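# Hold the cabinet door open with the post's hook

## Task

Open the cabinet door and latch it open: the hook on the post has to hang tip-down through the eye on the door. The loose cabinet must finish standing flat on its base, or the task counts as failed.

## Robot and tools

Robot: two UR-style arms, left_arm and right_arm, each ending in a sixteen-motor, four-finger hand (right_arm a right hand, left_arm its mirror). Calibrated base positions in the scene frame: left_arm (+0.062, +0.411, +0.049) m, right_arm (+0.041, -0.438, +0.049) m. The scene frame has its origin at table-top height midway between the nominal bases, +z up, +x out over the table, and left_arm on the +y side. Camera names: cam_head_left, cam_head_right, cam_high, cam_left_wrist, cam_right_wrist, all 504x504.

Hand point axes (right hand): +z runs along straight fingers toward the tips, +y points out of the palm face, +x crosses the palm away from the thumb. On the left hand +x points toward the thumb. A rigid mast juts from the wrist on the palm side and can strike things.

One row = 48 numbers, each in [-1, 1], always for both arms in this order: left dx, dy, dz, rx, ry, rz; left 16 hand motors; left current_limit, speed; then the same 24 for the right arm. Motor order per hand: index_abd, index_mcp, index_pip, index_dip, middle_abd, middle_mcp, middle_pip, middle_dip, ring_abd, ring_mcp, ring_pip, ring_dip, thumb_cmc, thumb_axl, thumb_mcp, thumb_ipl. The six pose numbers are an offset, not a pose: measured from that arm's Hand target as it was when the action (or move) began, along that Hand target's own axes. 1.0 equals 0.6 m for dx, dy, dz and 180 degrees for the rotation vector rx, ry, rz. All six at 0 means return to / hold the current Hand target; repeating a nonzero offset in a new call moves the hand further. Hand motor numbers are absolute goal angles scaled between each hinge's two stops (toward -1 bends fingers in; straight values: _abd 0.00, _mcp 0.75, _pip 0.58, _dip 0.70, thumb_cmc 0.71, thumb_axl 0.68, thumb_mcp 0.23, thumb_ipl 0.17). A 0 is a real goal; to leave a hand unchanged, copy back its hand_goal, hand_current_limit and hand_speed. current_limit maps -1..+1 to 0..550 mA (floor 11 mA); speed sets set-point rate to (speed+1)/2 of 8.5 rad/s. Start values: +0.4 and -0.6.

Tools:
- execute_actions(actions, cameras): actions is a list of actions; each action is up to 15 rows, one per 1/30 s step; a short table repeats its final row. Every row in an action counts from the same start target. Images return only if actions is empty or cameras asks ("all", names, or []).
- move(target, speed, blend, stop_force, zero, blocking, cameras): straight-line path for each hand point. target is one 48-number row or a list of up to 15 rows, all offsets from the same Hand targets. speed in m/s (0.002 to 3.6, default 0.25; turning up to twice that in rad/s), one value or one per target. blend in metres for corner rounding in a list. stop_force in N (3 to 120, shared by both arms) ends an arm's path when its wrist sensor feels that much push against the motion; unreliable for light or loose things and while the hand turns. zero (default true) re-zeros before the move. blocking=false returns after about 0.5 s and cannot be combined with stop_force. Paths last 0.5 to 10 s, avoid nothing, and may overshoot when fast. Ending word in the move: line: done, off_target, moving, held, fault; limits=paced means clipped, limits=held means withheld steps.
- wait(seconds 0 to 10), stop() brakes a running move, zoom_image(camera, region [x0,y0,x1,y1] pixels, at most 504 per side), zero_wrist_force(arm), read_manual(section), finished_scene(scene 1 or 2), which is final.

Results: end_effector_position (m), end_effector_quat_wxyz and velocities in the scene frame; Hand target (the base of your next offsets; hands often settle a bit short of it); per-motor hand_goal, hand_measured, hand_current_ma, hand_state (moving, goal, blocked, overload); joint positions and torques; Wrist force and Wrist torque in the hand point's own axes plus the peak reading since the last shown. Each step the commanded orientation is clipped to within 32 degrees of the measured one.

Avoid: pushing the cabinet so it tips or slides off the table (it must end flat); anything falling off the table; hard or fast contacts, since a net force around 150 N or joint torque at its limit (wrist joints 24.6 N m, others 132 N m) stops that arm for 10 s; targets beyond a firm contact; arm-to-arm contact or one hand gripping the other's fingers, which can end the scene; paths near an arm's own base; finger motors held at 495 mA or more for 5 s (shutdown); motors overheating (MOTOR HOT at 70 °C, brake stop at 85 °C). After a HAND FAULT line, remaining motion calls in that reply are skipped.

Each tool is called after ">>>" as name(argument=value, ...) on one line, values as JSON.

## Session

>>> execute_actions(actions=[])

Scene clock: 0.00 s.
left_arm: end_effector_position=(+0.5901, +0.2872, +0.3857) hand_goal=(+0.000, +0.754, +0.576, +0.696, +0.000, +0.754, +0.576, +0.696, +0.000, +0.754, +0.576, +0.696, +0.714, +0.678, +0.226, +0.168) hand_measured=(+0.000, +0.754, +0.576, +0.696, +0.000, +0.754, +0.576, +0.696, +0.000, +0.754, +0.576, +0.696, +0.714, +0.678, +0.226, +0.168) hand_current_ma=(+0, +0, +0, +0, +0, +0, +0, +0, +0, +0, +0, +0, +0, +0, +0, +0) hand_state=(goal, goal, goal, goal, goal, goal, goal, goal, goal, goal, goal, goal, goal, goal, goal, goal) hand_current_limit=0.40 hand_speed=-0.60 end_effector_quat_wxyz=(+0.254, -0.035, +0.966, +0.001) | right_arm: end_effector_position=(+0.4657, -0.3034, +0.3886) hand_goal=(+0.000, +0.754, +0.576, +0.696, +0.000, +0.754, +0.576, +0.696, +0.000, +0.754, +0.576, +0.696, +0.714, +0.678, +0.226, +0.168) hand_measured=(+0.000, +0.754, +0.576, +0.696, +0.000, +0.754, +0.576, +0.696, +0.000, +0.754, +0.576, +0.696, +0.714, +0.678, +0.226, +0.168) hand_current_ma=(+0, +0, +0, +0, +0, +0, +0, +0, +0, +0, +0, +0, +0, +0, +0, +0) hand_state=(goal, goal, goal, goal, goal, goal, goal, goal, goal, goal, goal, goal, goal, goal, goal, goal) hand_current_limit=0.40 hand_speed=-0.60 end_effector_quat_wxyz=(-0.255, -0.141, +0.950, -0.115)
Joint positions: left_arm=[2.981 -1.572 -1.793 -0.842 1.674 -1.787] | right_arm=[-0.041 -1.444 1.395 -1.037 -1.88 -1.818]
Joint velocities: within noise
Joint torques (N m): no reading
Wrist force (N): no reading
Wrist torque (N m): no reading
Wrist force, peak (N): no reading
Hand target: left_arm +0.5901, +0.2872, +0.3857; +0.254, -0.035, +0.966, +0.001 | right_arm +0.4657, -0.3034, +0.3886; -0.255, -0.141, +0.950, -0.115

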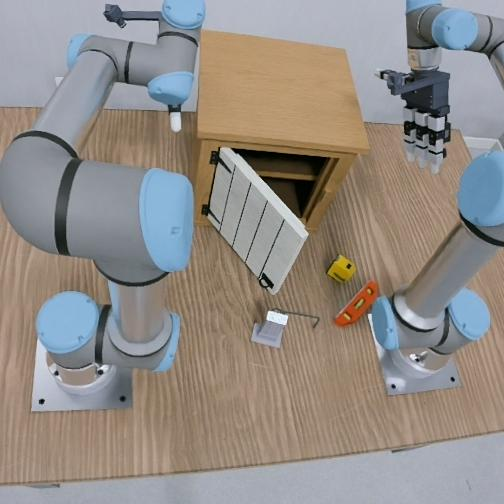

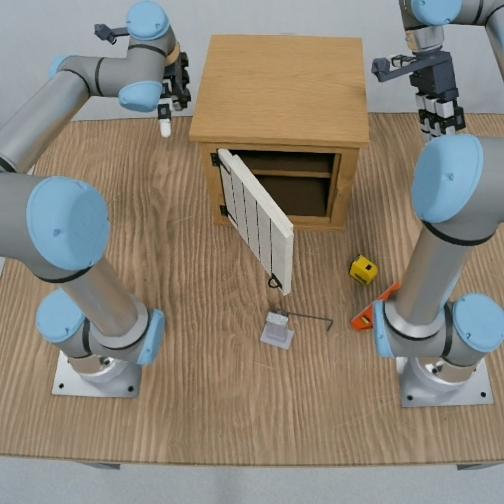

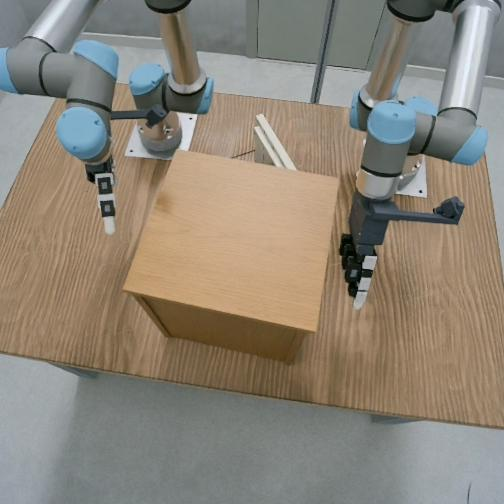

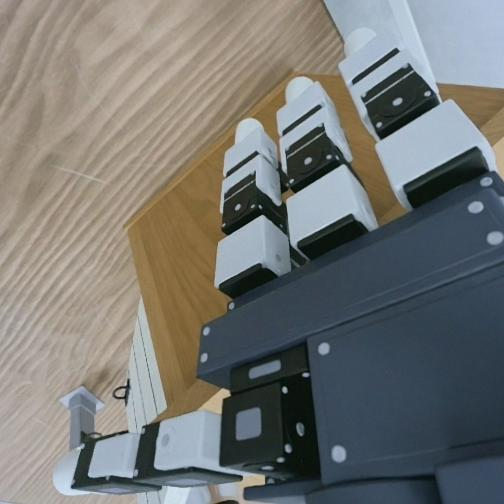

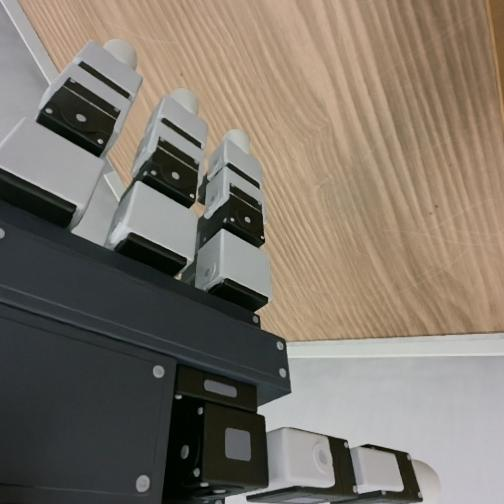

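>>> zoom_image(camera="cam_head_right", region=[190, 130, 390, 360])

>>> zoom_image(camera="cam_head_left", region=[180, 130, 390, 360])

>>> zoom_image(camera="cam_head_right", region=[240, 260, 350, 360])

>>> zoom_image(camera="cam_head_left", region=[230, 250, 340, 350])

>>> zoom_image(camera="cam_left_wrist", region=[40, 350, 200, 504])

>>> zoom_image(camera="cam_high", region=[200, 90, 340, 200])

Scaled by 2.191.

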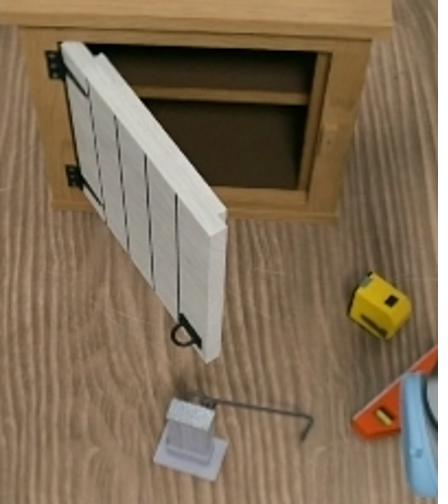

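Scaled by 2.191.

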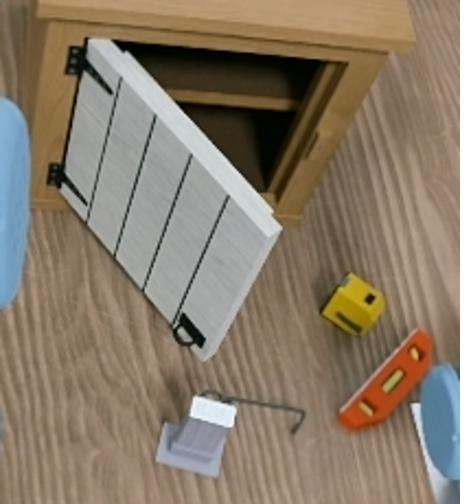

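Scaled by 4.582.

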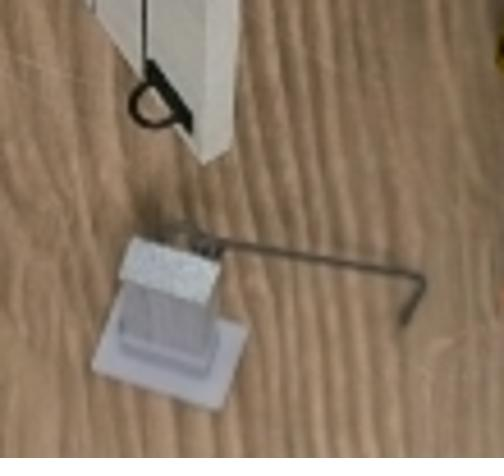

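Scaled by 4.582.

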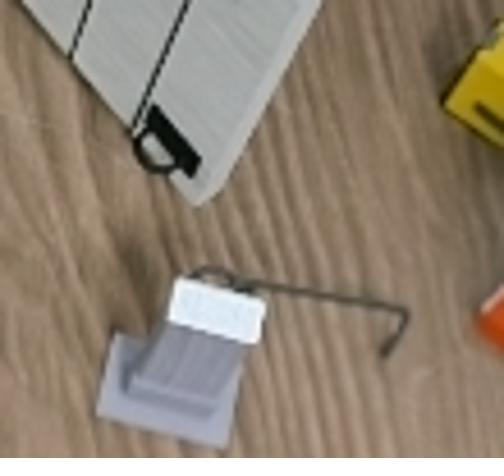

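Scaled by 3.150.

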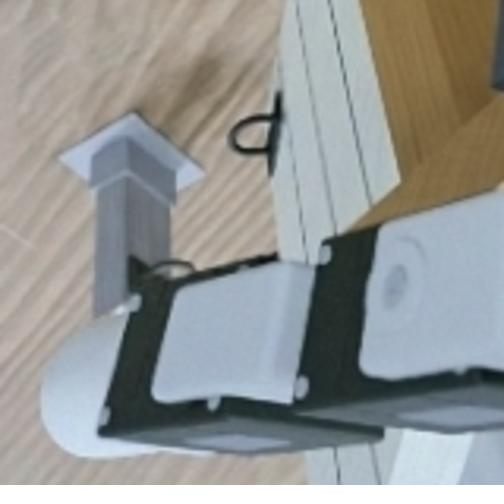

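Scaled by 3.600.

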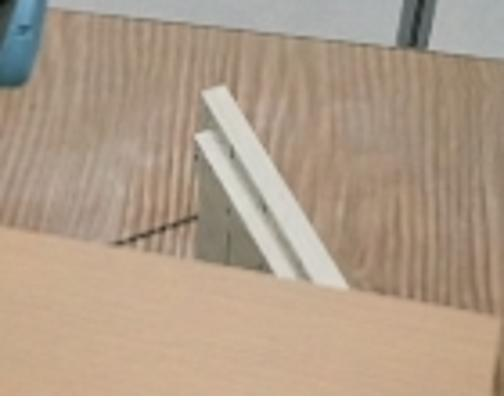

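>>> move(target=[0,0,0,0,0,0, 0,0.754,0.576,0.696,0,0.754,0.576,0.696,0,0.754,0.576,0.696,0.714,0.678,0.226,0.168,0.4,-0.6, 0.342,0.495,0.181,0,0,0, 0,0.754,0.576,0.696,0,0.754,0.576,0.696,0,0.754,0.576,0.696,0.714,0.678,0.226,0.168,0.4,-0.6], speed=0.3, cameras=["all"])

Scene clock: 176.90 s.
left_arm: end_effector_position=(+0.5901, +0.2872, +0.3857) hand_goal=(+0.000, +0.754, +0.576, +0.696, +0.000, +0.754, +0.576, +0.696, +0.000, +0.754, +0.576, +0.696, +0.714, +0.678, +0.226, +0.168) hand_measured=(+0.000, +0.754, +0.576, +0.696, +0.000, +0.754, +0.576, +0.696, +0.000, +0.754, +0.576, +0.696, +0.714, +0.678, +0.224, +0.168) hand_current_ma=(+0, +0, +0, +0, +0, +0, +0, +0, +0, +0, +0, +0, +0, +0, +0, +0) hand_state=(goal, goal, goal, goal, goal, goal, goal, goal, goal, goal, goal, goal, goal, goal, goal, goal) hand_current_limit=0.40 hand_speed=-0.60 end_effector_quat_wxyz=(+0.254, -0.035, +0.966, +0.001) | right_arm: end_effector_position=(+0.1493, -0.1005, +0.3597) hand_goal=(+0.000, +0.754, +0.576, +0.696, +0.000, +0.754, +0.576, +0.696, +0.000, +0.754, +0.576, +0.696, +0.714, +0.678, +0.226, +0.168) hand_measured=(+0.000, +0.752, +0.576, +0.696, +0.000, +0.752, +0.576, +0.696, +0.000, +0.752, +0.576, +0.696, +0.714, +0.678, +0.224, +0.170) hand_current_ma=(+0, +0, +0, +0, +0, +0, +0, +0, +0, +0, +0, +0, +0, +0, +0, +0) hand_state=(goal, goal, goal, goal, goal, goal, goal, goal, goal, goal, goal, goal, goal, goal, goal, goal) hand_current_limit=0.40 hand_speed=-0.60 end_effector_quat_wxyz=(-0.255, -0.141, +0.950, -0.115)
Joint positions: left_arm=[2.981 -1.572 -1.793 -0.842 1.674 -1.787] | right_arm=[0.605 -1.834 1.812 -0.981 -1.546 -1.256]
Joint torques (N m): left_arm=[-1.28 25.21 22.92 2.98 0.1 -0.03] | right_arm=[10.35 -1.85 -37.13 -3.12 1.3 2.64]
Wrist force (N): left_arm=[0.0 -0.2 0.3] | right_arm=[-0.4 0.2 -0.1]
Wrist torque (N m): left_arm=[-0.05 0.01 0.00] | right_arm=[0.05 0.01 -0.10]
Wrist force, peak (N): left_arm=[-0.4 0.2 0.0] | right_arm=[0.3 -2.5 -3.8]
Hand target: left_arm +0.5901, +0.2872, +0.3857; +0.254, -0.035, +0.966, +0.001 | right_arm +0.1493, -0.1005, +0.3597; -0.255, -0.141, +0.950, -0.115
Off the commanded pose: left_arm 0.000 m, 0 deg | right_arm 0.000 m, 0 deg.
move: done
camera_calibration:
cam_right_wrist: T_world_to_cam=[[0.441132, 0.770722, -0.459773, 0.203163], [0.849578, -0.193562, 0.490664, -0.371212], [0.289171, -0.60706, -0.740175, 0.286107], [0, 0, 0, 1]] pos_world=[0.143018, -0.0547507, 0.487318]

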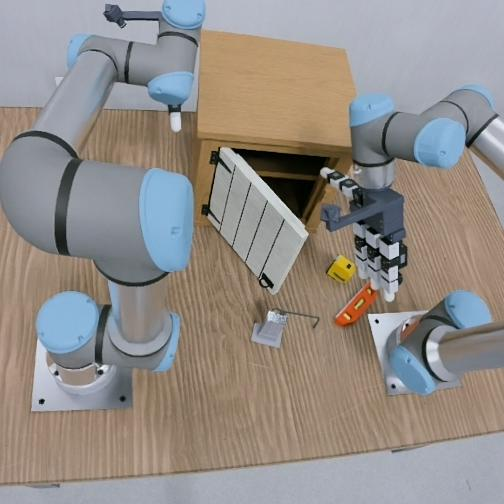

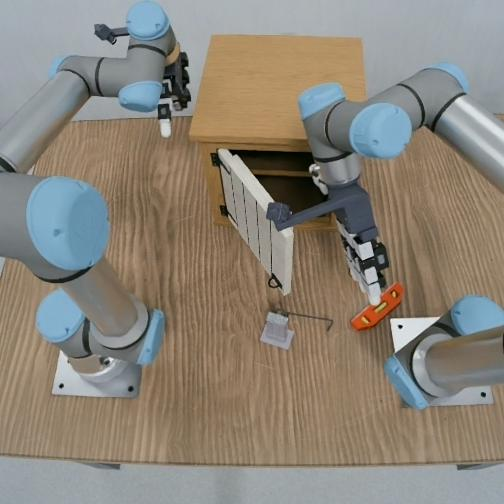

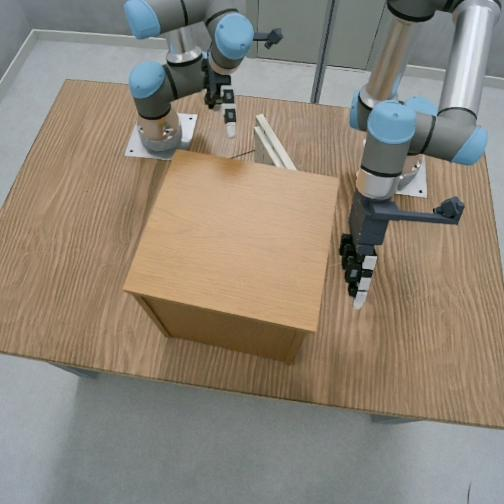

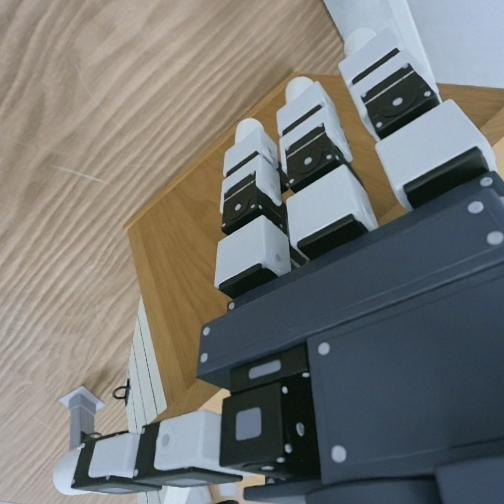

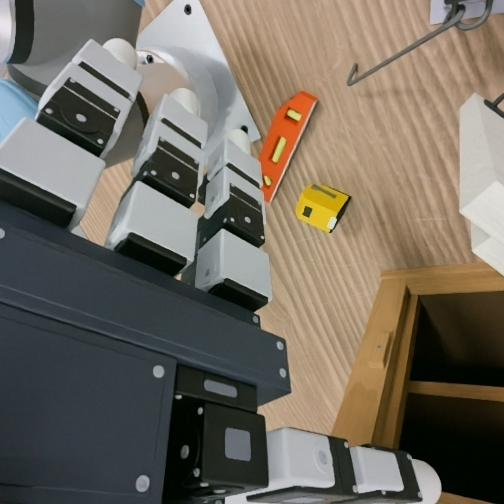

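>>> zoom_image(camera="cam_right_wrist", region=[324, 0, 504, 180])

>>> zoom_image(camera="cam_left_wrist", region=[40, 350, 200, 504])

Scaled by 2.800.

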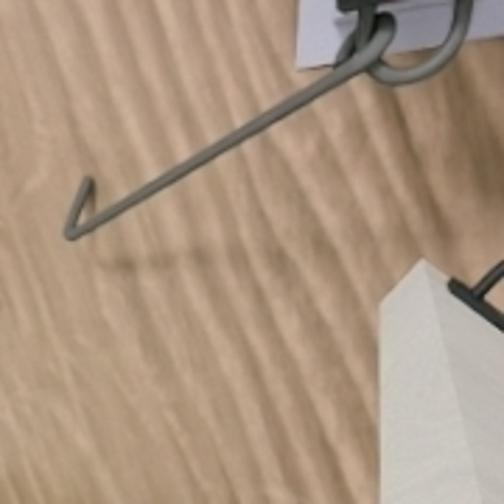

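Scaled by 3.150.

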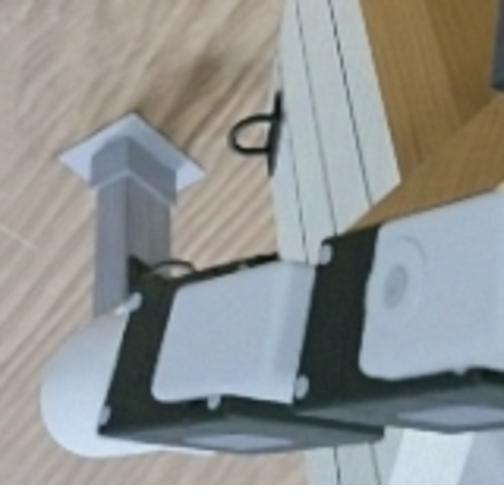

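>>> move(target=[[0.348,-0.001,-0.197,0,0,0, 0,0.754,0.576,0.696,0,0.754,0.576,0.696,0,0.754,0.576,0.696,-0.571,0.678,0.226,0.168,0.4,-0.6, 0,0,0,0,0,0, 0,-0.0685,0.139,0.406,0,-0.753,-0.299,-0.029,0,-0.753,-0.299,-0.029,-0.5,0.678,0.112,0.168,0.4,-0.6],[0.587,-0.118,-0.232,0,0,0, 0,0.754,0.576,0.696,0,0.754,0.576,0.696,0,0.754,0.576,0.696,-0.571,0.678,0.226,0.168,0.4,-0.6, 0,0,0,0,0,0, 0,-0.0685,0.139,0.406,0,-0.753,-0.299,-0.029,0,-0.753,-0.299,-0.029,-0.5,0.678,0.112,0.168,0.4,-0.6]], speed=0.25, blend=0.03, cameras=["all"])

Scene clock: 341.50 s.
left_arm: end_effector_position=(+0.2713, +0.2232, +0.3532) hand_goal=(+0.000, +0.754, +0.576, +0.696, +0.000, +0.754, +0.576, +0.696, +0.000, +0.754, +0.576, +0.696, -0.570, +0.678, +0.226, +0.168) hand_measured=(+0.002, +0.754, +0.576, +0.696, +0.002, +0.754, +0.576, +0.696, +0.002, +0.752, +0.576, +0.696, -0.558, +0.678, +0.224, +0.168) hand_current_ma=(+0, +0, +0, +0, +0, +0, +0, +0, +0, +0, +0, +0, +2, +0, +0, +0) hand_state=(goal, goal, goal, goal, goal, goal, goal, goal, goal, goal, goal, goal, goal, goal, goal, goal) hand_current_limit=0.40 hand_speed=-0.60 end_effector_quat_wxyz=(+0.253, -0.033, +0.967, -0.002) | right_arm: end_effector_position=(+0.1493, -0.1005, +0.3597) hand_goal=(+0.000, -0.068, +0.140, +0.406, +0.000, -0.752, -0.298, -0.028, +0.000, -0.752, -0.298, -0.028, -0.500, +0.678, +0.112, +0.168) hand_measured=(+0.000, -0.052, +0.148, +0.410, +0.000, -0.732, -0.294, -0.026, +0.000, -0.732, -0.294, -0.026, -0.488, +0.678, +0.110, +0.168) hand_current_ma=(+0, +7, +1, +0, +0, +9, +0, +0, +0, +9, +0, +0, +3, +0, +0, +0) hand_state=(goal, goal, goal, goal, goal, goal, goal, goal, goal, goal, goal, goal, goal, goal, goal, goal) hand_current_limit=0.40 hand_speed=-0.60 end_effector_quat_wxyz=(-0.255, -0.141, +0.950, -0.115)
Joint positions: left_arm=[2.46 -1.049 -2.228 -1.035 1.899 -2.263] | right_arm=[0.606 -1.834 1.812 -0.981 -1.546 -1.256]
Joint torques (N m): left_arm=[6.72 16.75 33.5 4.99 -1.65 1.97] | right_arm=[10.89 -1.45 -37.03 -2.81 0.94 2.33]
Wrist force (N): left_arm=[-0.4 0.6 0.3] | right_arm=[-0.4 0.0 0.1]
Wrist torque (N m): left_arm=[0.05 0.06 -0.15] | right_arm=[0.21 0.06 0.02]
Wrist force, peak (N): left_arm=[-3.1 6.1 -0.9] | right_arm=[-0.5 0.6 0.2]
Hand target: left_arm +0.2713, +0.2233, +0.3533; +0.253, -0.033, +0.967, -0.002 (not the last commanded pose) | right_arm +0.1493, -0.1005, +0.3597; -0.255, -0.141, +0.950, -0.115
Off the commanded pose: left_arm 0.063 m, 0 deg | right_arm 0.000 m, 0 deg.
move: held (left_arm; a check stopped the path); path passed 1 of 2 targets; blend cut to 0 m at target 1; limits=held
pose unreachable (left arm): on one or more control steps of this call, first in action 0 (counted from 0), this arm could not follow its commanded pose, so it was not sent that pose on those steps. It may still have moved: this result reports where it is.
cause: moving toward the commanded pose would bring two parts of the arm too close to each other (joints 4 (wrist 1) to 6 (wrist 3) lie between them).
camera_calibration:
cam_left_wrist: T_world_to_cam=[[0.704844, -0.595044, 0.386158, -0.226291], [-0.707213, -0.547117, 0.447786, 0.103387], [-0.0551788, -0.588715, -0.806455, 0.556277], [0, 0, 0, 1]] pos_world=[0.26331, 0.2494, 0.489701]
cam_right_wrist: T_world_to_cam=[[0.441132, 0.770722, -0.459773, 0.203086], [0.849578, -0.193562, 0.490664, -0.371192], [0.289171, -0.60706, -0.740175, 0.286168], [0, 0, 0, 1]] pos_world=[0.143018, -0.0546507, 0.487318]

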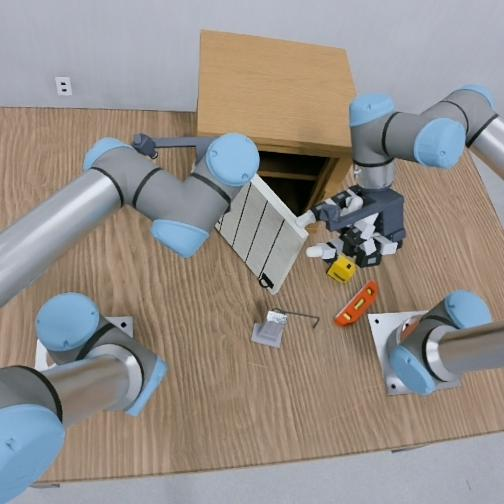

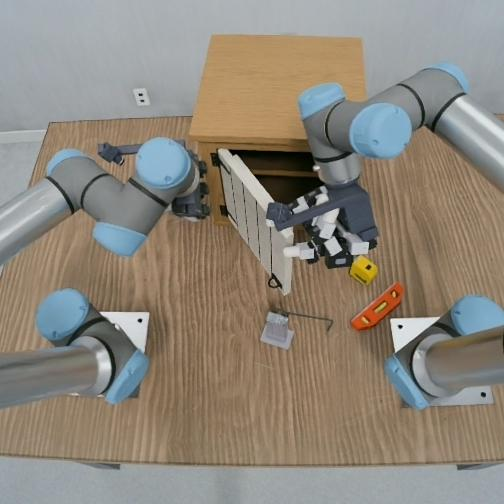

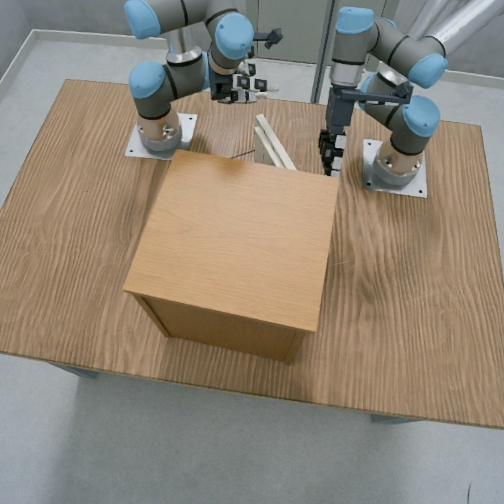

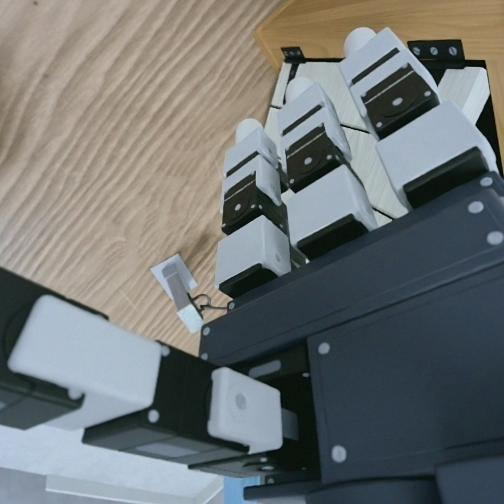

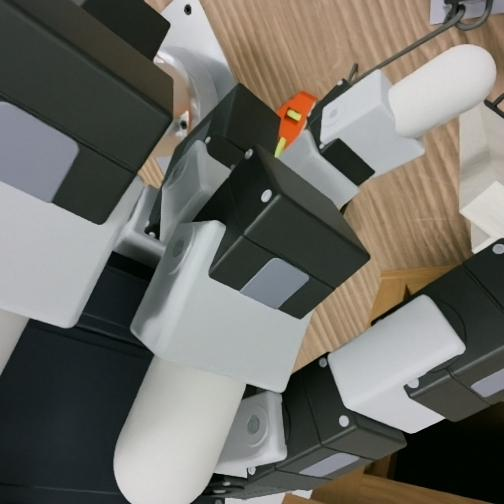

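>>> zoom_image(camera="cam_head_right", region=[255, 270, 345, 360])

>>> zoom_image(camera="cam_head_left", region=[240, 265, 330, 355])

>>> zoom_image(camera="cam_head_right", region=[200, 130, 310, 240])

>>> zoom_image(camera="cam_left_wrist", region=[130, 230, 250, 350])

Scaled by 5.600.

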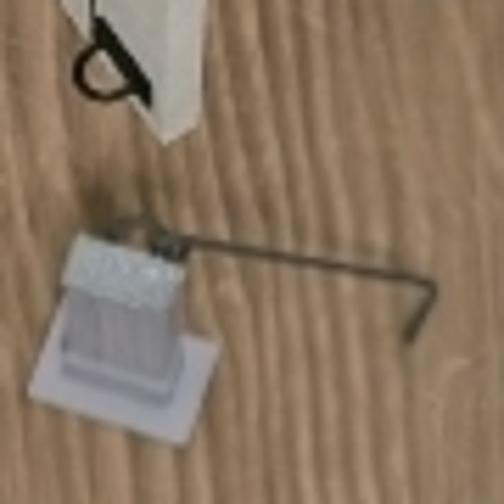

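Scaled by 5.600.

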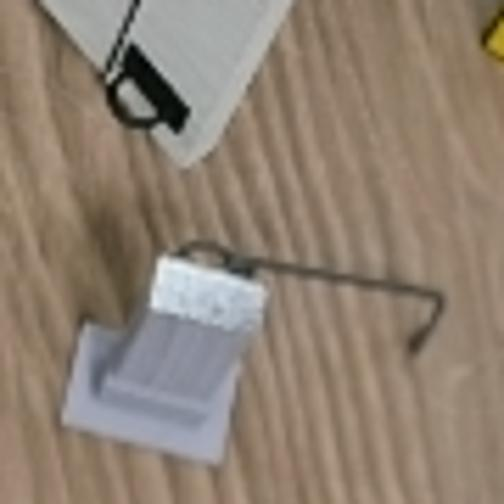

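Scaled by 4.582.

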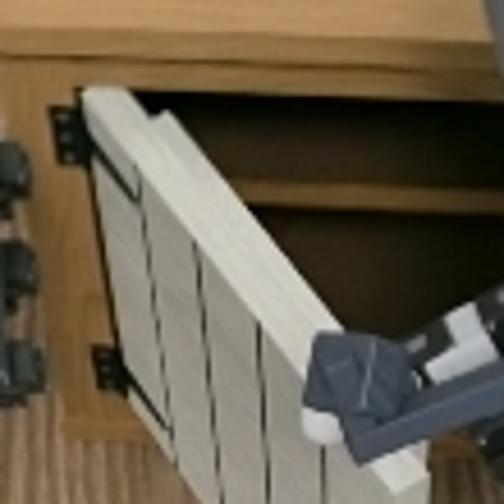

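Scaled by 4.200.

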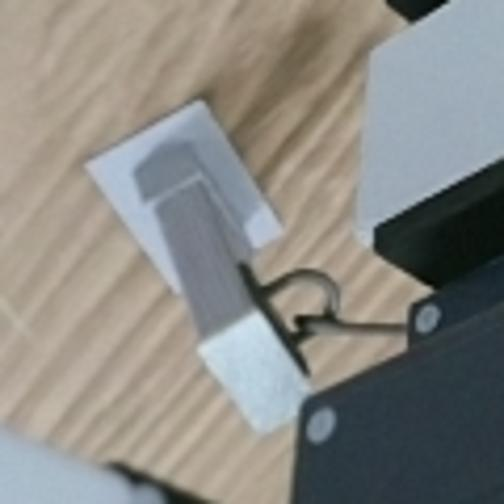

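>>> move(target=[[-0.278,0.110,0.026,0,0,0, 0,0.754,0.576,0.696,0,0.754,0.576,0.696,0,0.754,0.576,0.696,-0.571,0.678,0.226,0.168,0.4,-0.6, -0.025,0.0093,0.2205,-0.180,0.180,0.427, 0,-0.0685,0.139,0.406,0,-0.753,-0.299,-0.029,0,-0.753,-0.299,-0.029,-0.5,0.678,0.112,0.168,0.4,-0.6],[-0.278,0.110,0.026,-0.248,-0.002,-0.947, 0,0.754,0.576,0.696,0,0.754,0.576,0.696,0,0.754,0.576,0.696,-0.571,0.678,0.226,0.168,0.4,-0.6, -0.025,0.0093,0.2205,-0.180,0.180,0.427, 0,-0.0685,0.139,0.406,0,-0.753,-0.299,-0.029,0,-0.753,-0.299,-0.029,-0.5,0.678,0.112,0.168,0.4,-0.6]], speed=0.4, cameras=["all"])

Scene clock: 417.33 s.
left_arm: end_effector_position=(+0.4199, +0.3000, +0.4199) hand_goal=(+0.000, +0.754, +0.576, +0.696, +0.000, +0.754, +0.576, +0.696, +0.000, +0.754, +0.576, +0.696, -0.570, +0.678, +0.226, +0.168) hand_measured=(+0.002, +0.752, +0.576, +0.696, +0.002, +0.752, +0.576, +0.696, +0.002, +0.752, +0.576, +0.696, -0.566, +0.678, +0.224, +0.168) hand_current_ma=(+0, +0, +0, +0, +0, +0, +0, +0, +0, +0, +0, +0, +0, +0, +0, +0) hand_state=(goal, goal, goal, goal, goal, goal, goal, goal, goal, goal, goal, goal, goal, goal, goal, goal) hand_current_limit=0.40 hand_speed=-0.60 end_effector_quat_wxyz=(+0.000, +1.000, -0.001, +0.000) | right_arm: end_effector_position=(+0.1000, -0.1306, +0.2396) hand_goal=(+0.000, -0.068, +0.140, +0.406, +0.000, -0.752, -0.298, -0.028, +0.000, -0.752, -0.298, -0.028, -0.500, +0.678, +0.112, +0.168) hand_measured=(+0.000, -0.058, +0.148, +0.410, +0.000, -0.732, -0.294, -0.026, +0.000, -0.732, -0.294, -0.026, -0.488, +0.678, +0.110, +0.168) hand_current_ma=(+0, +3, +1, +0, +0, +9, +0, +0, +0, +9, +0, +0, +3, +0, +0, +0) hand_state=(goal, goal, goal, goal, goal, goal, goal, goal, goal, goal, goal, goal, goal, goal, goal, goal) hand_current_limit=0.40 hand_speed=-0.60 end_effector_quat_wxyz=(-0.390, +0.568, +0.724, -0.030)
Joint positions: left_arm=[3.482 -1.134 -1.873 -1.705 1.571 -4.381] | right_arm=[0.419 -2.281 2.368 -1.16 -0.911 0.017]
Joint torques (N m): left_arm=[4.75 20.37 12.1 0.6 -2.6 -1.79] | right_arm=[11.26 7.8 -10.8 -3.71 2.2 2.31]
Wrist force (N): left_arm=[-0.7 0.5 0.3] | right_arm=[-0.1 -0.5 0.3]
Wrist torque (N m): left_arm=[0.04 0.14 -0.06] | right_arm=[0.20 0.05 0.01]
Wrist force, peak (N): left_arm=[-1.3 0.6 0.4] | right_arm=[-0.4 -0.7 0.4]
Hand target: left_arm +0.4199, +0.3000, +0.4199; +0.000, +1.000, +0.000, +0.000 | right_arm +0.1000, -0.1306, +0.2396; -0.390, +0.568, +0.724, -0.030
Off the commanded pose: left_arm 0.000 m, 0 deg | right_arm 0.000 m, 0 deg.
move: done
camera_calibration:
cam_left_wrist: T_world_to_cam=[[-0.763118, 0.646259, -0.000508249, 0.0953025], [0.43194, 0.510629, 0.743429, -0.699119], [0.480707, 0.567104, -0.668815, 0.0337971], [0, 0, 0, 1]] pos_world=[0.358458, 0.276233, 0.542397]
cam_right_wrist: T_world_to_cam=[[0.573882, -0.435584, -0.693489, 0.0780169], [0.0409041, -0.830511, 0.555498, -0.294061], [-0.817916, -0.347157, -0.458798, 0.270567], [0, 0, 0, 1]] pos_world=[0.188557, -0.116309, 0.34159]

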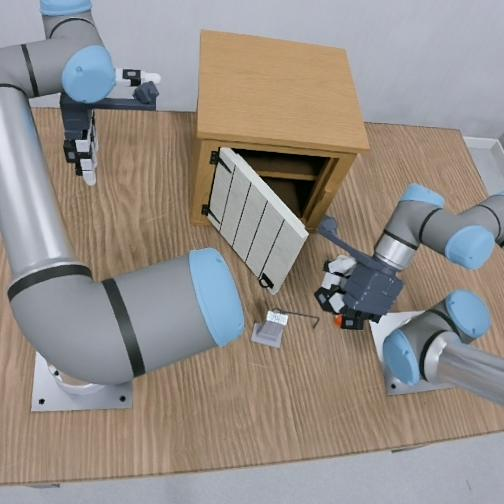

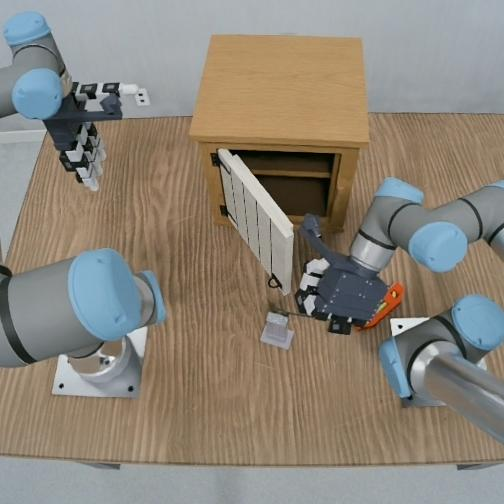

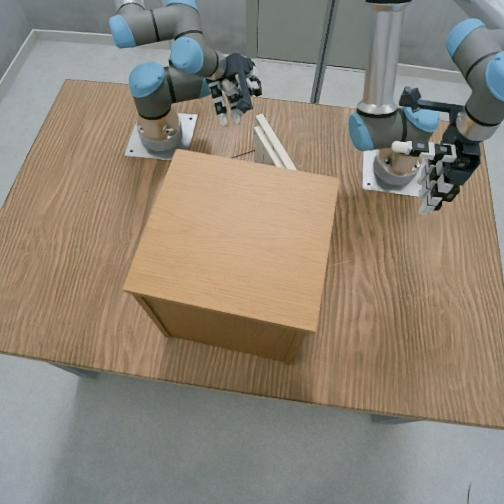

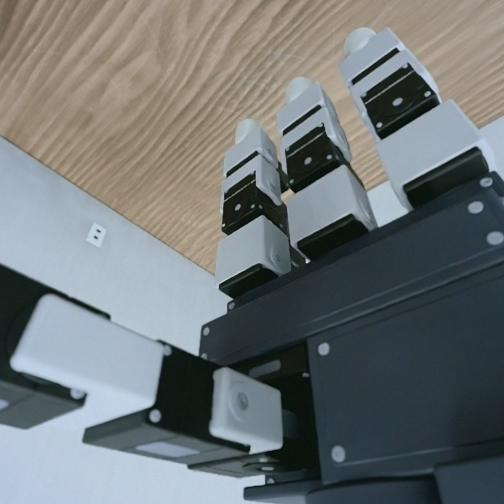

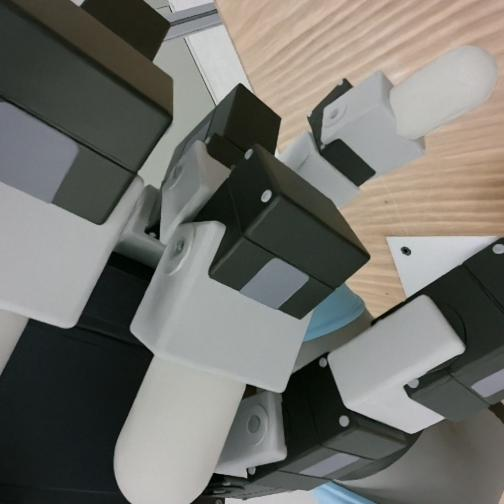

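>>> move(target=[-0.15,0.45,0.067,0,0,0, 0,0.754,0.576,0.696,0,0.754,0.576,0.696,0,0.754,0.576,0.696,-0.571,0.678,0.226,0.168,0.4,-0.6, 0,0,0,0,0,0, 0,-0.0685,0.139,0.406,0,-0.753,-0.299,-0.029,0,-0.753,-0.299,-0.029,-0.5,0.678,0.112,0.168,0.4,-0.6], speed=0.25, cameras=["all"])

Scene clock: 434.87 s.
left_arm: end_effector_position=(+0.3296, +0.0301, +0.3797) hand_goal=(+0.000, +0.754, +0.576, +0.696, +0.000, +0.754, +0.576, +0.696, +0.000, +0.754, +0.576, +0.696, -0.570, +0.678, +0.226, +0.168) hand_measured=(+0.002, +0.752, +0.576, +0.696, +0.002, +0.752, +0.576, +0.696, +0.002, +0.752, +0.576, +0.696, -0.568, +0.678, +0.224, +0.168) hand_current_ma=(+0, +0, +0, +0, +0, +0, +0, +0, +0, +0, +0, +0, +0, +0, +0, +0) hand_state=(goal, goal, goal, goal, goal, goal, goal, goal, goal, goal, goal, goal, goal, goal, goal, goal) hand_current_limit=0.40 hand_speed=-0.60 end_effector_quat_wxyz=(+0.000, +1.000, +0.000, +0.000) | right_arm: end_effector_position=(+0.1000, -0.1306, +0.2396) hand_goal=(+0.000, -0.068, +0.140, +0.406, +0.000, -0.752, -0.298, -0.028, +0.000, -0.752, -0.298, -0.028, -0.500, +0.678, +0.112, +0.168) hand_measured=(+0.000, -0.058, +0.148, +0.410, +0.000, -0.732, -0.294, -0.026, +0.000, -0.732, -0.294, -0.026, -0.488, +0.678, +0.110, +0.168) hand_current_ma=(+0, +3, +1, +0, +0, +9, +0, +0, +0, +9, +0, +0, +3, +0, +0, +0) hand_state=(goal, goal, goal, goal, goal, goal, goal, goal, goal, goal, goal, goal, goal, goal, goal, goal) hand_current_limit=0.40 hand_speed=-0.60 end_effector_quat_wxyz=(-0.390, +0.568, +0.724, -0.030)
Joint positions: left_arm=[2.627 -1.256 -1.903 -1.554 1.571 -5.236] | right_arm=[0.419 -2.281 2.368 -1.16 -0.911 0.017]
Joint torques (N m): left_arm=[-5.53 -4.28 35.81 4.59 2.19 -1.42] | right_arm=[11.85 8.82 -11.48 -3.68 2.38 2.25]
Wrist force (N): left_arm=[-0.7 0.7 0.0] | right_arm=[-0.2 -0.6 0.1]
Wrist torque (N m): left_arm=[0.13 0.16 -0.08] | right_arm=[0.19 0.06 0.00]
Wrist force, peak (N): left_arm=[-1.5 2.2 0.4] | right_arm=[-0.2 -0.7 -0.1]
Hand target: left_arm +0.3296, +0.0301, +0.3797; +0.000, +1.000, +0.000, +0.000 | right_arm +0.1000, -0.1306, +0.2396; -0.390, +0.568, +0.724, -0.030
Off the commanded pose: left_arm 0.000 m, 0 deg | right_arm 0.000 m, 0 deg.
move: done
camera_calibration:
cam_left_wrist: T_world_to_cam=[[-0.763214, 0.646146, -0.000463823, 0.200737], [0.431885, 0.510667, 0.743434, -0.492449], [0.480604, 0.567199, -0.668809, 0.203347], [0, 0, 0, 1]] pos_world=[0.268158, 0.00643368, 0.502197]
cam_right_wrist: T_world_to_cam=[[0.573882, -0.435584, -0.693489, 0.0780169], [0.0409041, -0.830511, 0.555498, -0.294061], [-0.817916, -0.347157, -0.458798, 0.270567], [0, 0, 0, 1]] pos_world=[0.188557, -0.116309, 0.34159]

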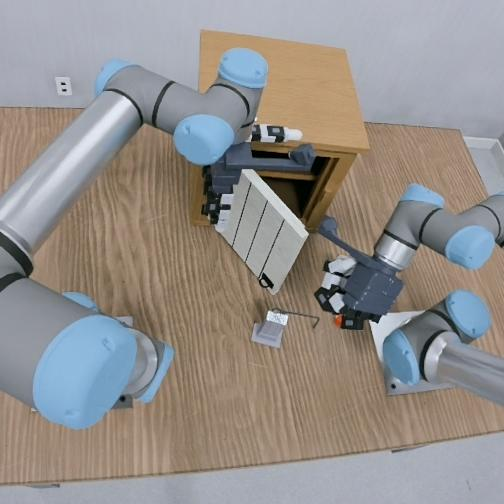

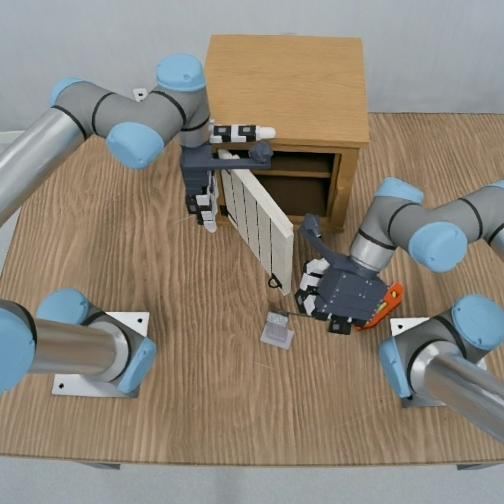

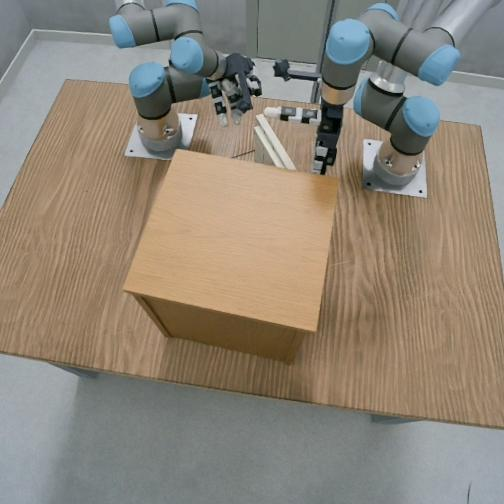

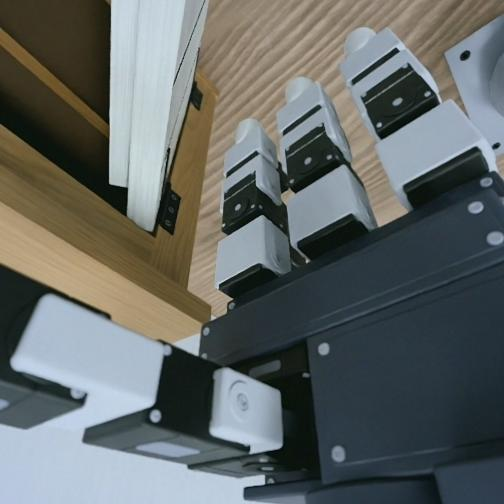

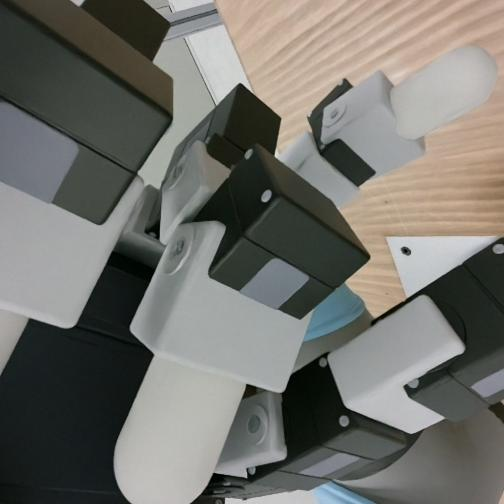

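>>> move(target=[0,0.083,0,0,0,0, 0,0.754,0.576,0.696,0,0.754,0.576,0.696,0,0.754,0.576,0.696,-0.571,0.678,0.226,0.168,0.4,-0.6, 0,0,0,0,0,0, 0,-0.0685,0.139,0.406,0,-0.753,-0.299,-0.029,0,-0.753,-0.299,-0.029,-0.5,0.678,0.112,0.168,0.4,-0.6], speed=0.06, stop_force=20, cameras=["cam_head_left","cam_head_right","cam_left_wrist"])

>>> zoom_image(camera="cam_head_right", region=[240, 230, 330, 320])

Scene clock: 445.13 s.
left_arm: end_effector_position=(+0.3296, -0.0197, +0.3797) hand_goal=(+0.000, +0.754, +0.576, +0.696, +0.000, +0.754, +0.576, +0.696, +0.000, +0.754, +0.576, +0.696, -0.570, +0.678, +0.226, +0.168) hand_measured=(+0.000, +0.756, +0.578, +0.696, +0.002, +0.752, +0.576, +0.696, +0.002, +0.752, +0.576, +0.696, -0.568, +0.678, +0.224, +0.168) hand_current_ma=(+0, +0, +0, +0, +0, +0, +0, +0, +0, +0, +0, +0, +0, +0, +0, +0) hand_state=(goal, goal, goal, goal, goal, goal, goal, goal, goal, goal, goal, goal, goal, goal, goal, goal) hand_current_limit=0.40 hand_speed=-0.60 end_effector_quat_wxyz=(+0.000, +1.000, +0.000, +0.000) | right_arm: end_effector_position=(+0.1000, -0.1306, +0.2396) hand_goal=(+0.000, -0.068, +0.140, +0.406, +0.000, -0.752, -0.298, -0.028, +0.000, -0.752, -0.298, -0.028, -0.500, +0.678, +0.112, +0.168) hand_measured=(+0.000, -0.058, +0.148, +0.410, +0.000, -0.732, -0.294, -0.026, +0.000, -0.732, -0.294, -0.026, -0.488, +0.678, +0.110, +0.168) hand_current_ma=(+0, +3, +1, +0, +0, +9, +0, +0, +0, +9, +0, +0, +3, +0, +0, +0) hand_state=(goal, goal, goal, goal, goal, goal, goal, goal, goal, goal, goal, goal, goal, goal, goal, goal) hand_current_limit=0.40 hand_speed=-0.60 end_effector_quat_wxyz=(-0.390, +0.568, +0.724, -0.030)
Joint positions: left_arm=[2.518 -1.359 -1.829 -1.525 1.571 -5.346] | right_arm=[0.419 -2.281 2.368 -1.16 -0.911 0.017]
Joint torques (N m): left_arm=[-6 1.61 34.04 4.29 2.3 -1.93] | right_arm=[11.27 8.51 -10.98 -3.71 2.31 2.28]
Wrist force (N): left_arm=[-0.9 0.8 0.2] | right_arm=[0.0 -0.4 0.1]
Wrist torque (N m): left_arm=[0.12 0.17 -0.11] | right_arm=[0.22 0.03 0.02]
Wrist force, peak (N): left_arm=[-1.1 1.0 0.1] | right_arm=[-0.4 -0.6 0.3]
Hand target: left_arm +0.3296, -0.0197, +0.3797; +0.000, +1.000, +0.000, +0.000 | right_arm +0.1000, -0.1306, +0.2396; -0.390, +0.568, +0.724, -0.030
Off the commanded pose: left_arm 0.000 m, 0 deg | right_arm 0.000 m, 0 deg.
move: done
camera_calibration:
cam_left_wrist: T_world_to_cam=[[-0.763214, 0.646146, -0.000463823, 0.232904], [0.431885, 0.510667, 0.743434, -0.466924], [0.480604, 0.567199, -0.668809, 0.231699], [0, 0, 0, 1]] pos_world=[0.268058, -0.0434663, 0.502197]
Images, in order (width x height): cam_head_left 504x504, cam_head_right 504x504, cam_left_wrist 504x504.

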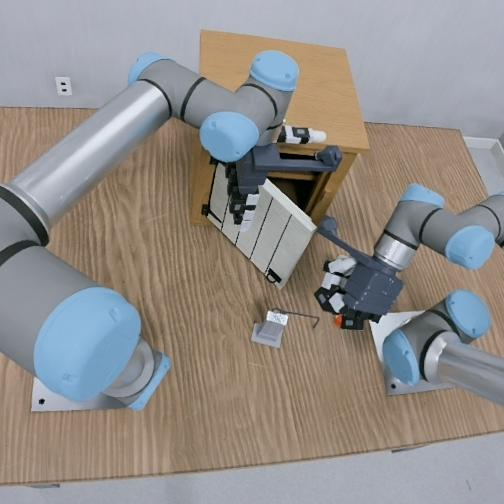

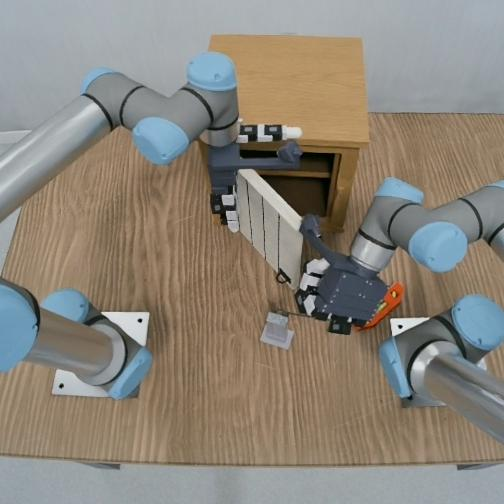

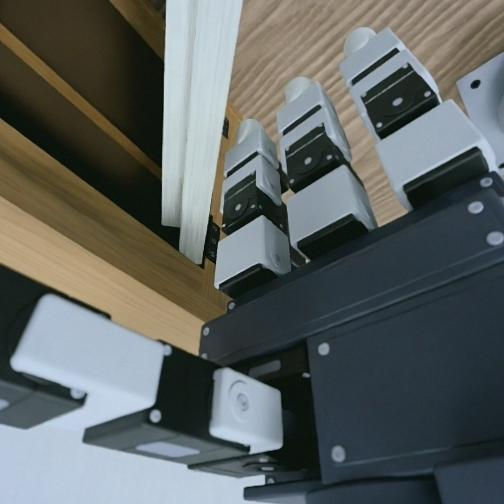

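Scaled by 5.600.

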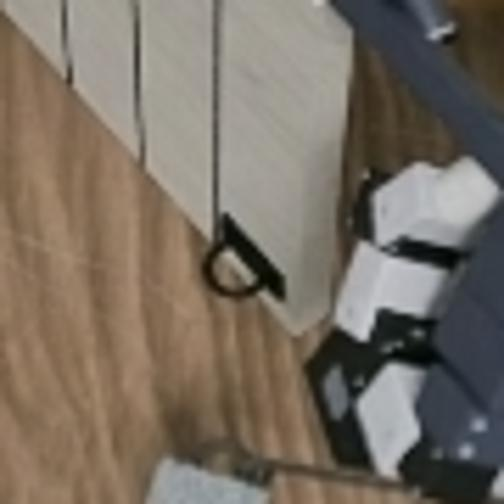

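>>> move(target=[0,0.037,0,0,0,0, 0,0.754,0.576,0.696,0,0.754,0.576,0.696,0,0.754,0.576,0.696,-0.571,0.678,0.226,0.168,0.4,-0.6, 0,0,0,0,0,0, 0,-0.0685,0.139,0.406,0,-0.753,-0.299,-0.029,0,-0.753,-0.299,-0.029,-0.5,0.678,0.112,0.168,0.4,-0.6], speed=0.04, stop_force=20, cameras=["cam_head_left","cam_head_right"])

>>> zoom_image(camera="cam_head_right", region=[240, 230, 330, 320])

>>> zoom_image(camera="cam_head_left", region=[240, 230, 330, 320])

Scene clock: 454.77 s.
left_arm: end_effector_position=(+0.3296, -0.0419, +0.3797) hand_goal=(+0.000, +0.754, +0.576, +0.696, +0.000, +0.754, +0.576, +0.696, +0.000, +0.754, +0.576, +0.696, -0.570, +0.678, +0.226, +0.168) hand_measured=(-0.002, +0.756, +0.578, +0.696, +0.002, +0.752, +0.576, +0.696, +0.002, +0.752, +0.576, +0.696, -0.568, +0.678, +0.224, +0.168) hand_current_ma=(+0, +0, +0, +0, +0, +0, +0, +0, +0, +0, +0, +0, +0, +0, +0, +0) hand_state=(goal, goal, goal, goal, goal, goal, goal, goal, goal, goal, goal, goal, goal, goal, goal, goal) hand_current_limit=0.40 hand_speed=-0.60 end_effector_quat_wxyz=(+0.000, +1.000, +0.000, +0.000) | right_arm: end_effector_position=(+0.1000, -0.1306, +0.2396) hand_goal=(+0.000, -0.068, +0.140, +0.406, +0.000, -0.752, -0.298, -0.028, +0.000, -0.752, -0.298, -0.028, -0.500, +0.678, +0.112, +0.168) hand_measured=(+0.000, -0.058, +0.148, +0.410, +0.000, -0.732, -0.294, -0.026, +0.000, -0.732, -0.294, -0.026, -0.488, +0.678, +0.110, +0.168) hand_current_ma=(+0, +3, +1, +0, +0, +9, +0, +0, +0, +9, +0, +0, +3, +0, +0, +0) hand_state=(goal, goal, goal, goal, goal, goal, goal, goal, goal, goal, goal, goal, goal, goal, goal, goal) hand_current_limit=0.40 hand_speed=-0.60 end_effector_quat_wxyz=(-0.390, +0.568, +0.724, -0.030)
Joint positions: left_arm=[2.475 -1.406 -1.792 -1.516 1.571 -5.389] | right_arm=[0.419 -2.281 2.368 -1.16 -0.911 0.017]
Joint torques (N m): left_arm=[-7.31 3.02 35.05 4.85 -0.67 -1.84] | right_arm=[12.07 8.05 -10.92 -3.55 2.16 2.34]
Wrist force (N): left_arm=[-0.9 0.7 0.3] | right_arm=[-0.1 -0.4 0.0]
Wrist torque (N m): left_arm=[0.09 0.18 -0.12] | right_arm=[0.22 0.05 0.02]
Wrist force, peak (N): left_arm=[-1.5 -0.9 0.7] | right_arm=[-0.4 -0.7 -0.1]
Hand target: left_arm +0.3296, -0.0419, +0.3797; +0.000, +1.000, +0.000, +0.000 | right_arm +0.1000, -0.1306, +0.2396; -0.390, +0.568, +0.724, -0.030
Off the commanded pose: left_arm 0.000 m, 0 deg | right_arm 0.000 m, 0 deg.
move: done
Images, in order (width x height): cam_head_left 504x504, cam_head_right 504x504.

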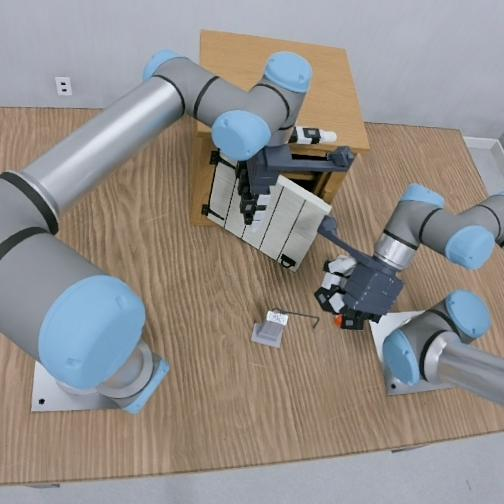

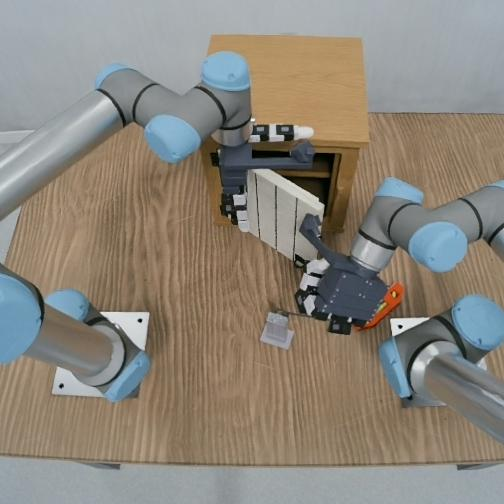

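Scaled by 5.600.

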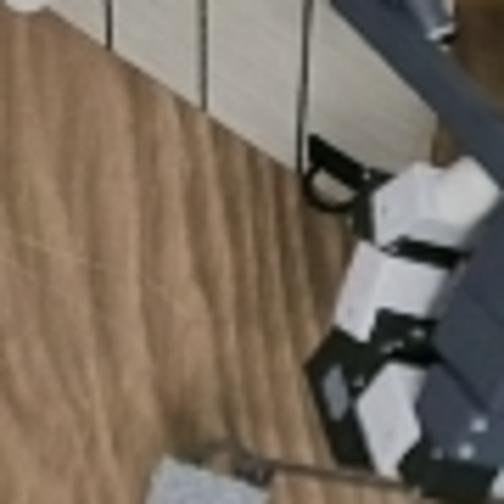

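Scaled by 5.600.

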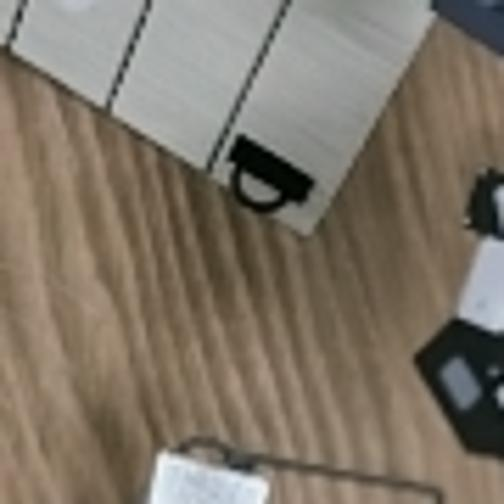

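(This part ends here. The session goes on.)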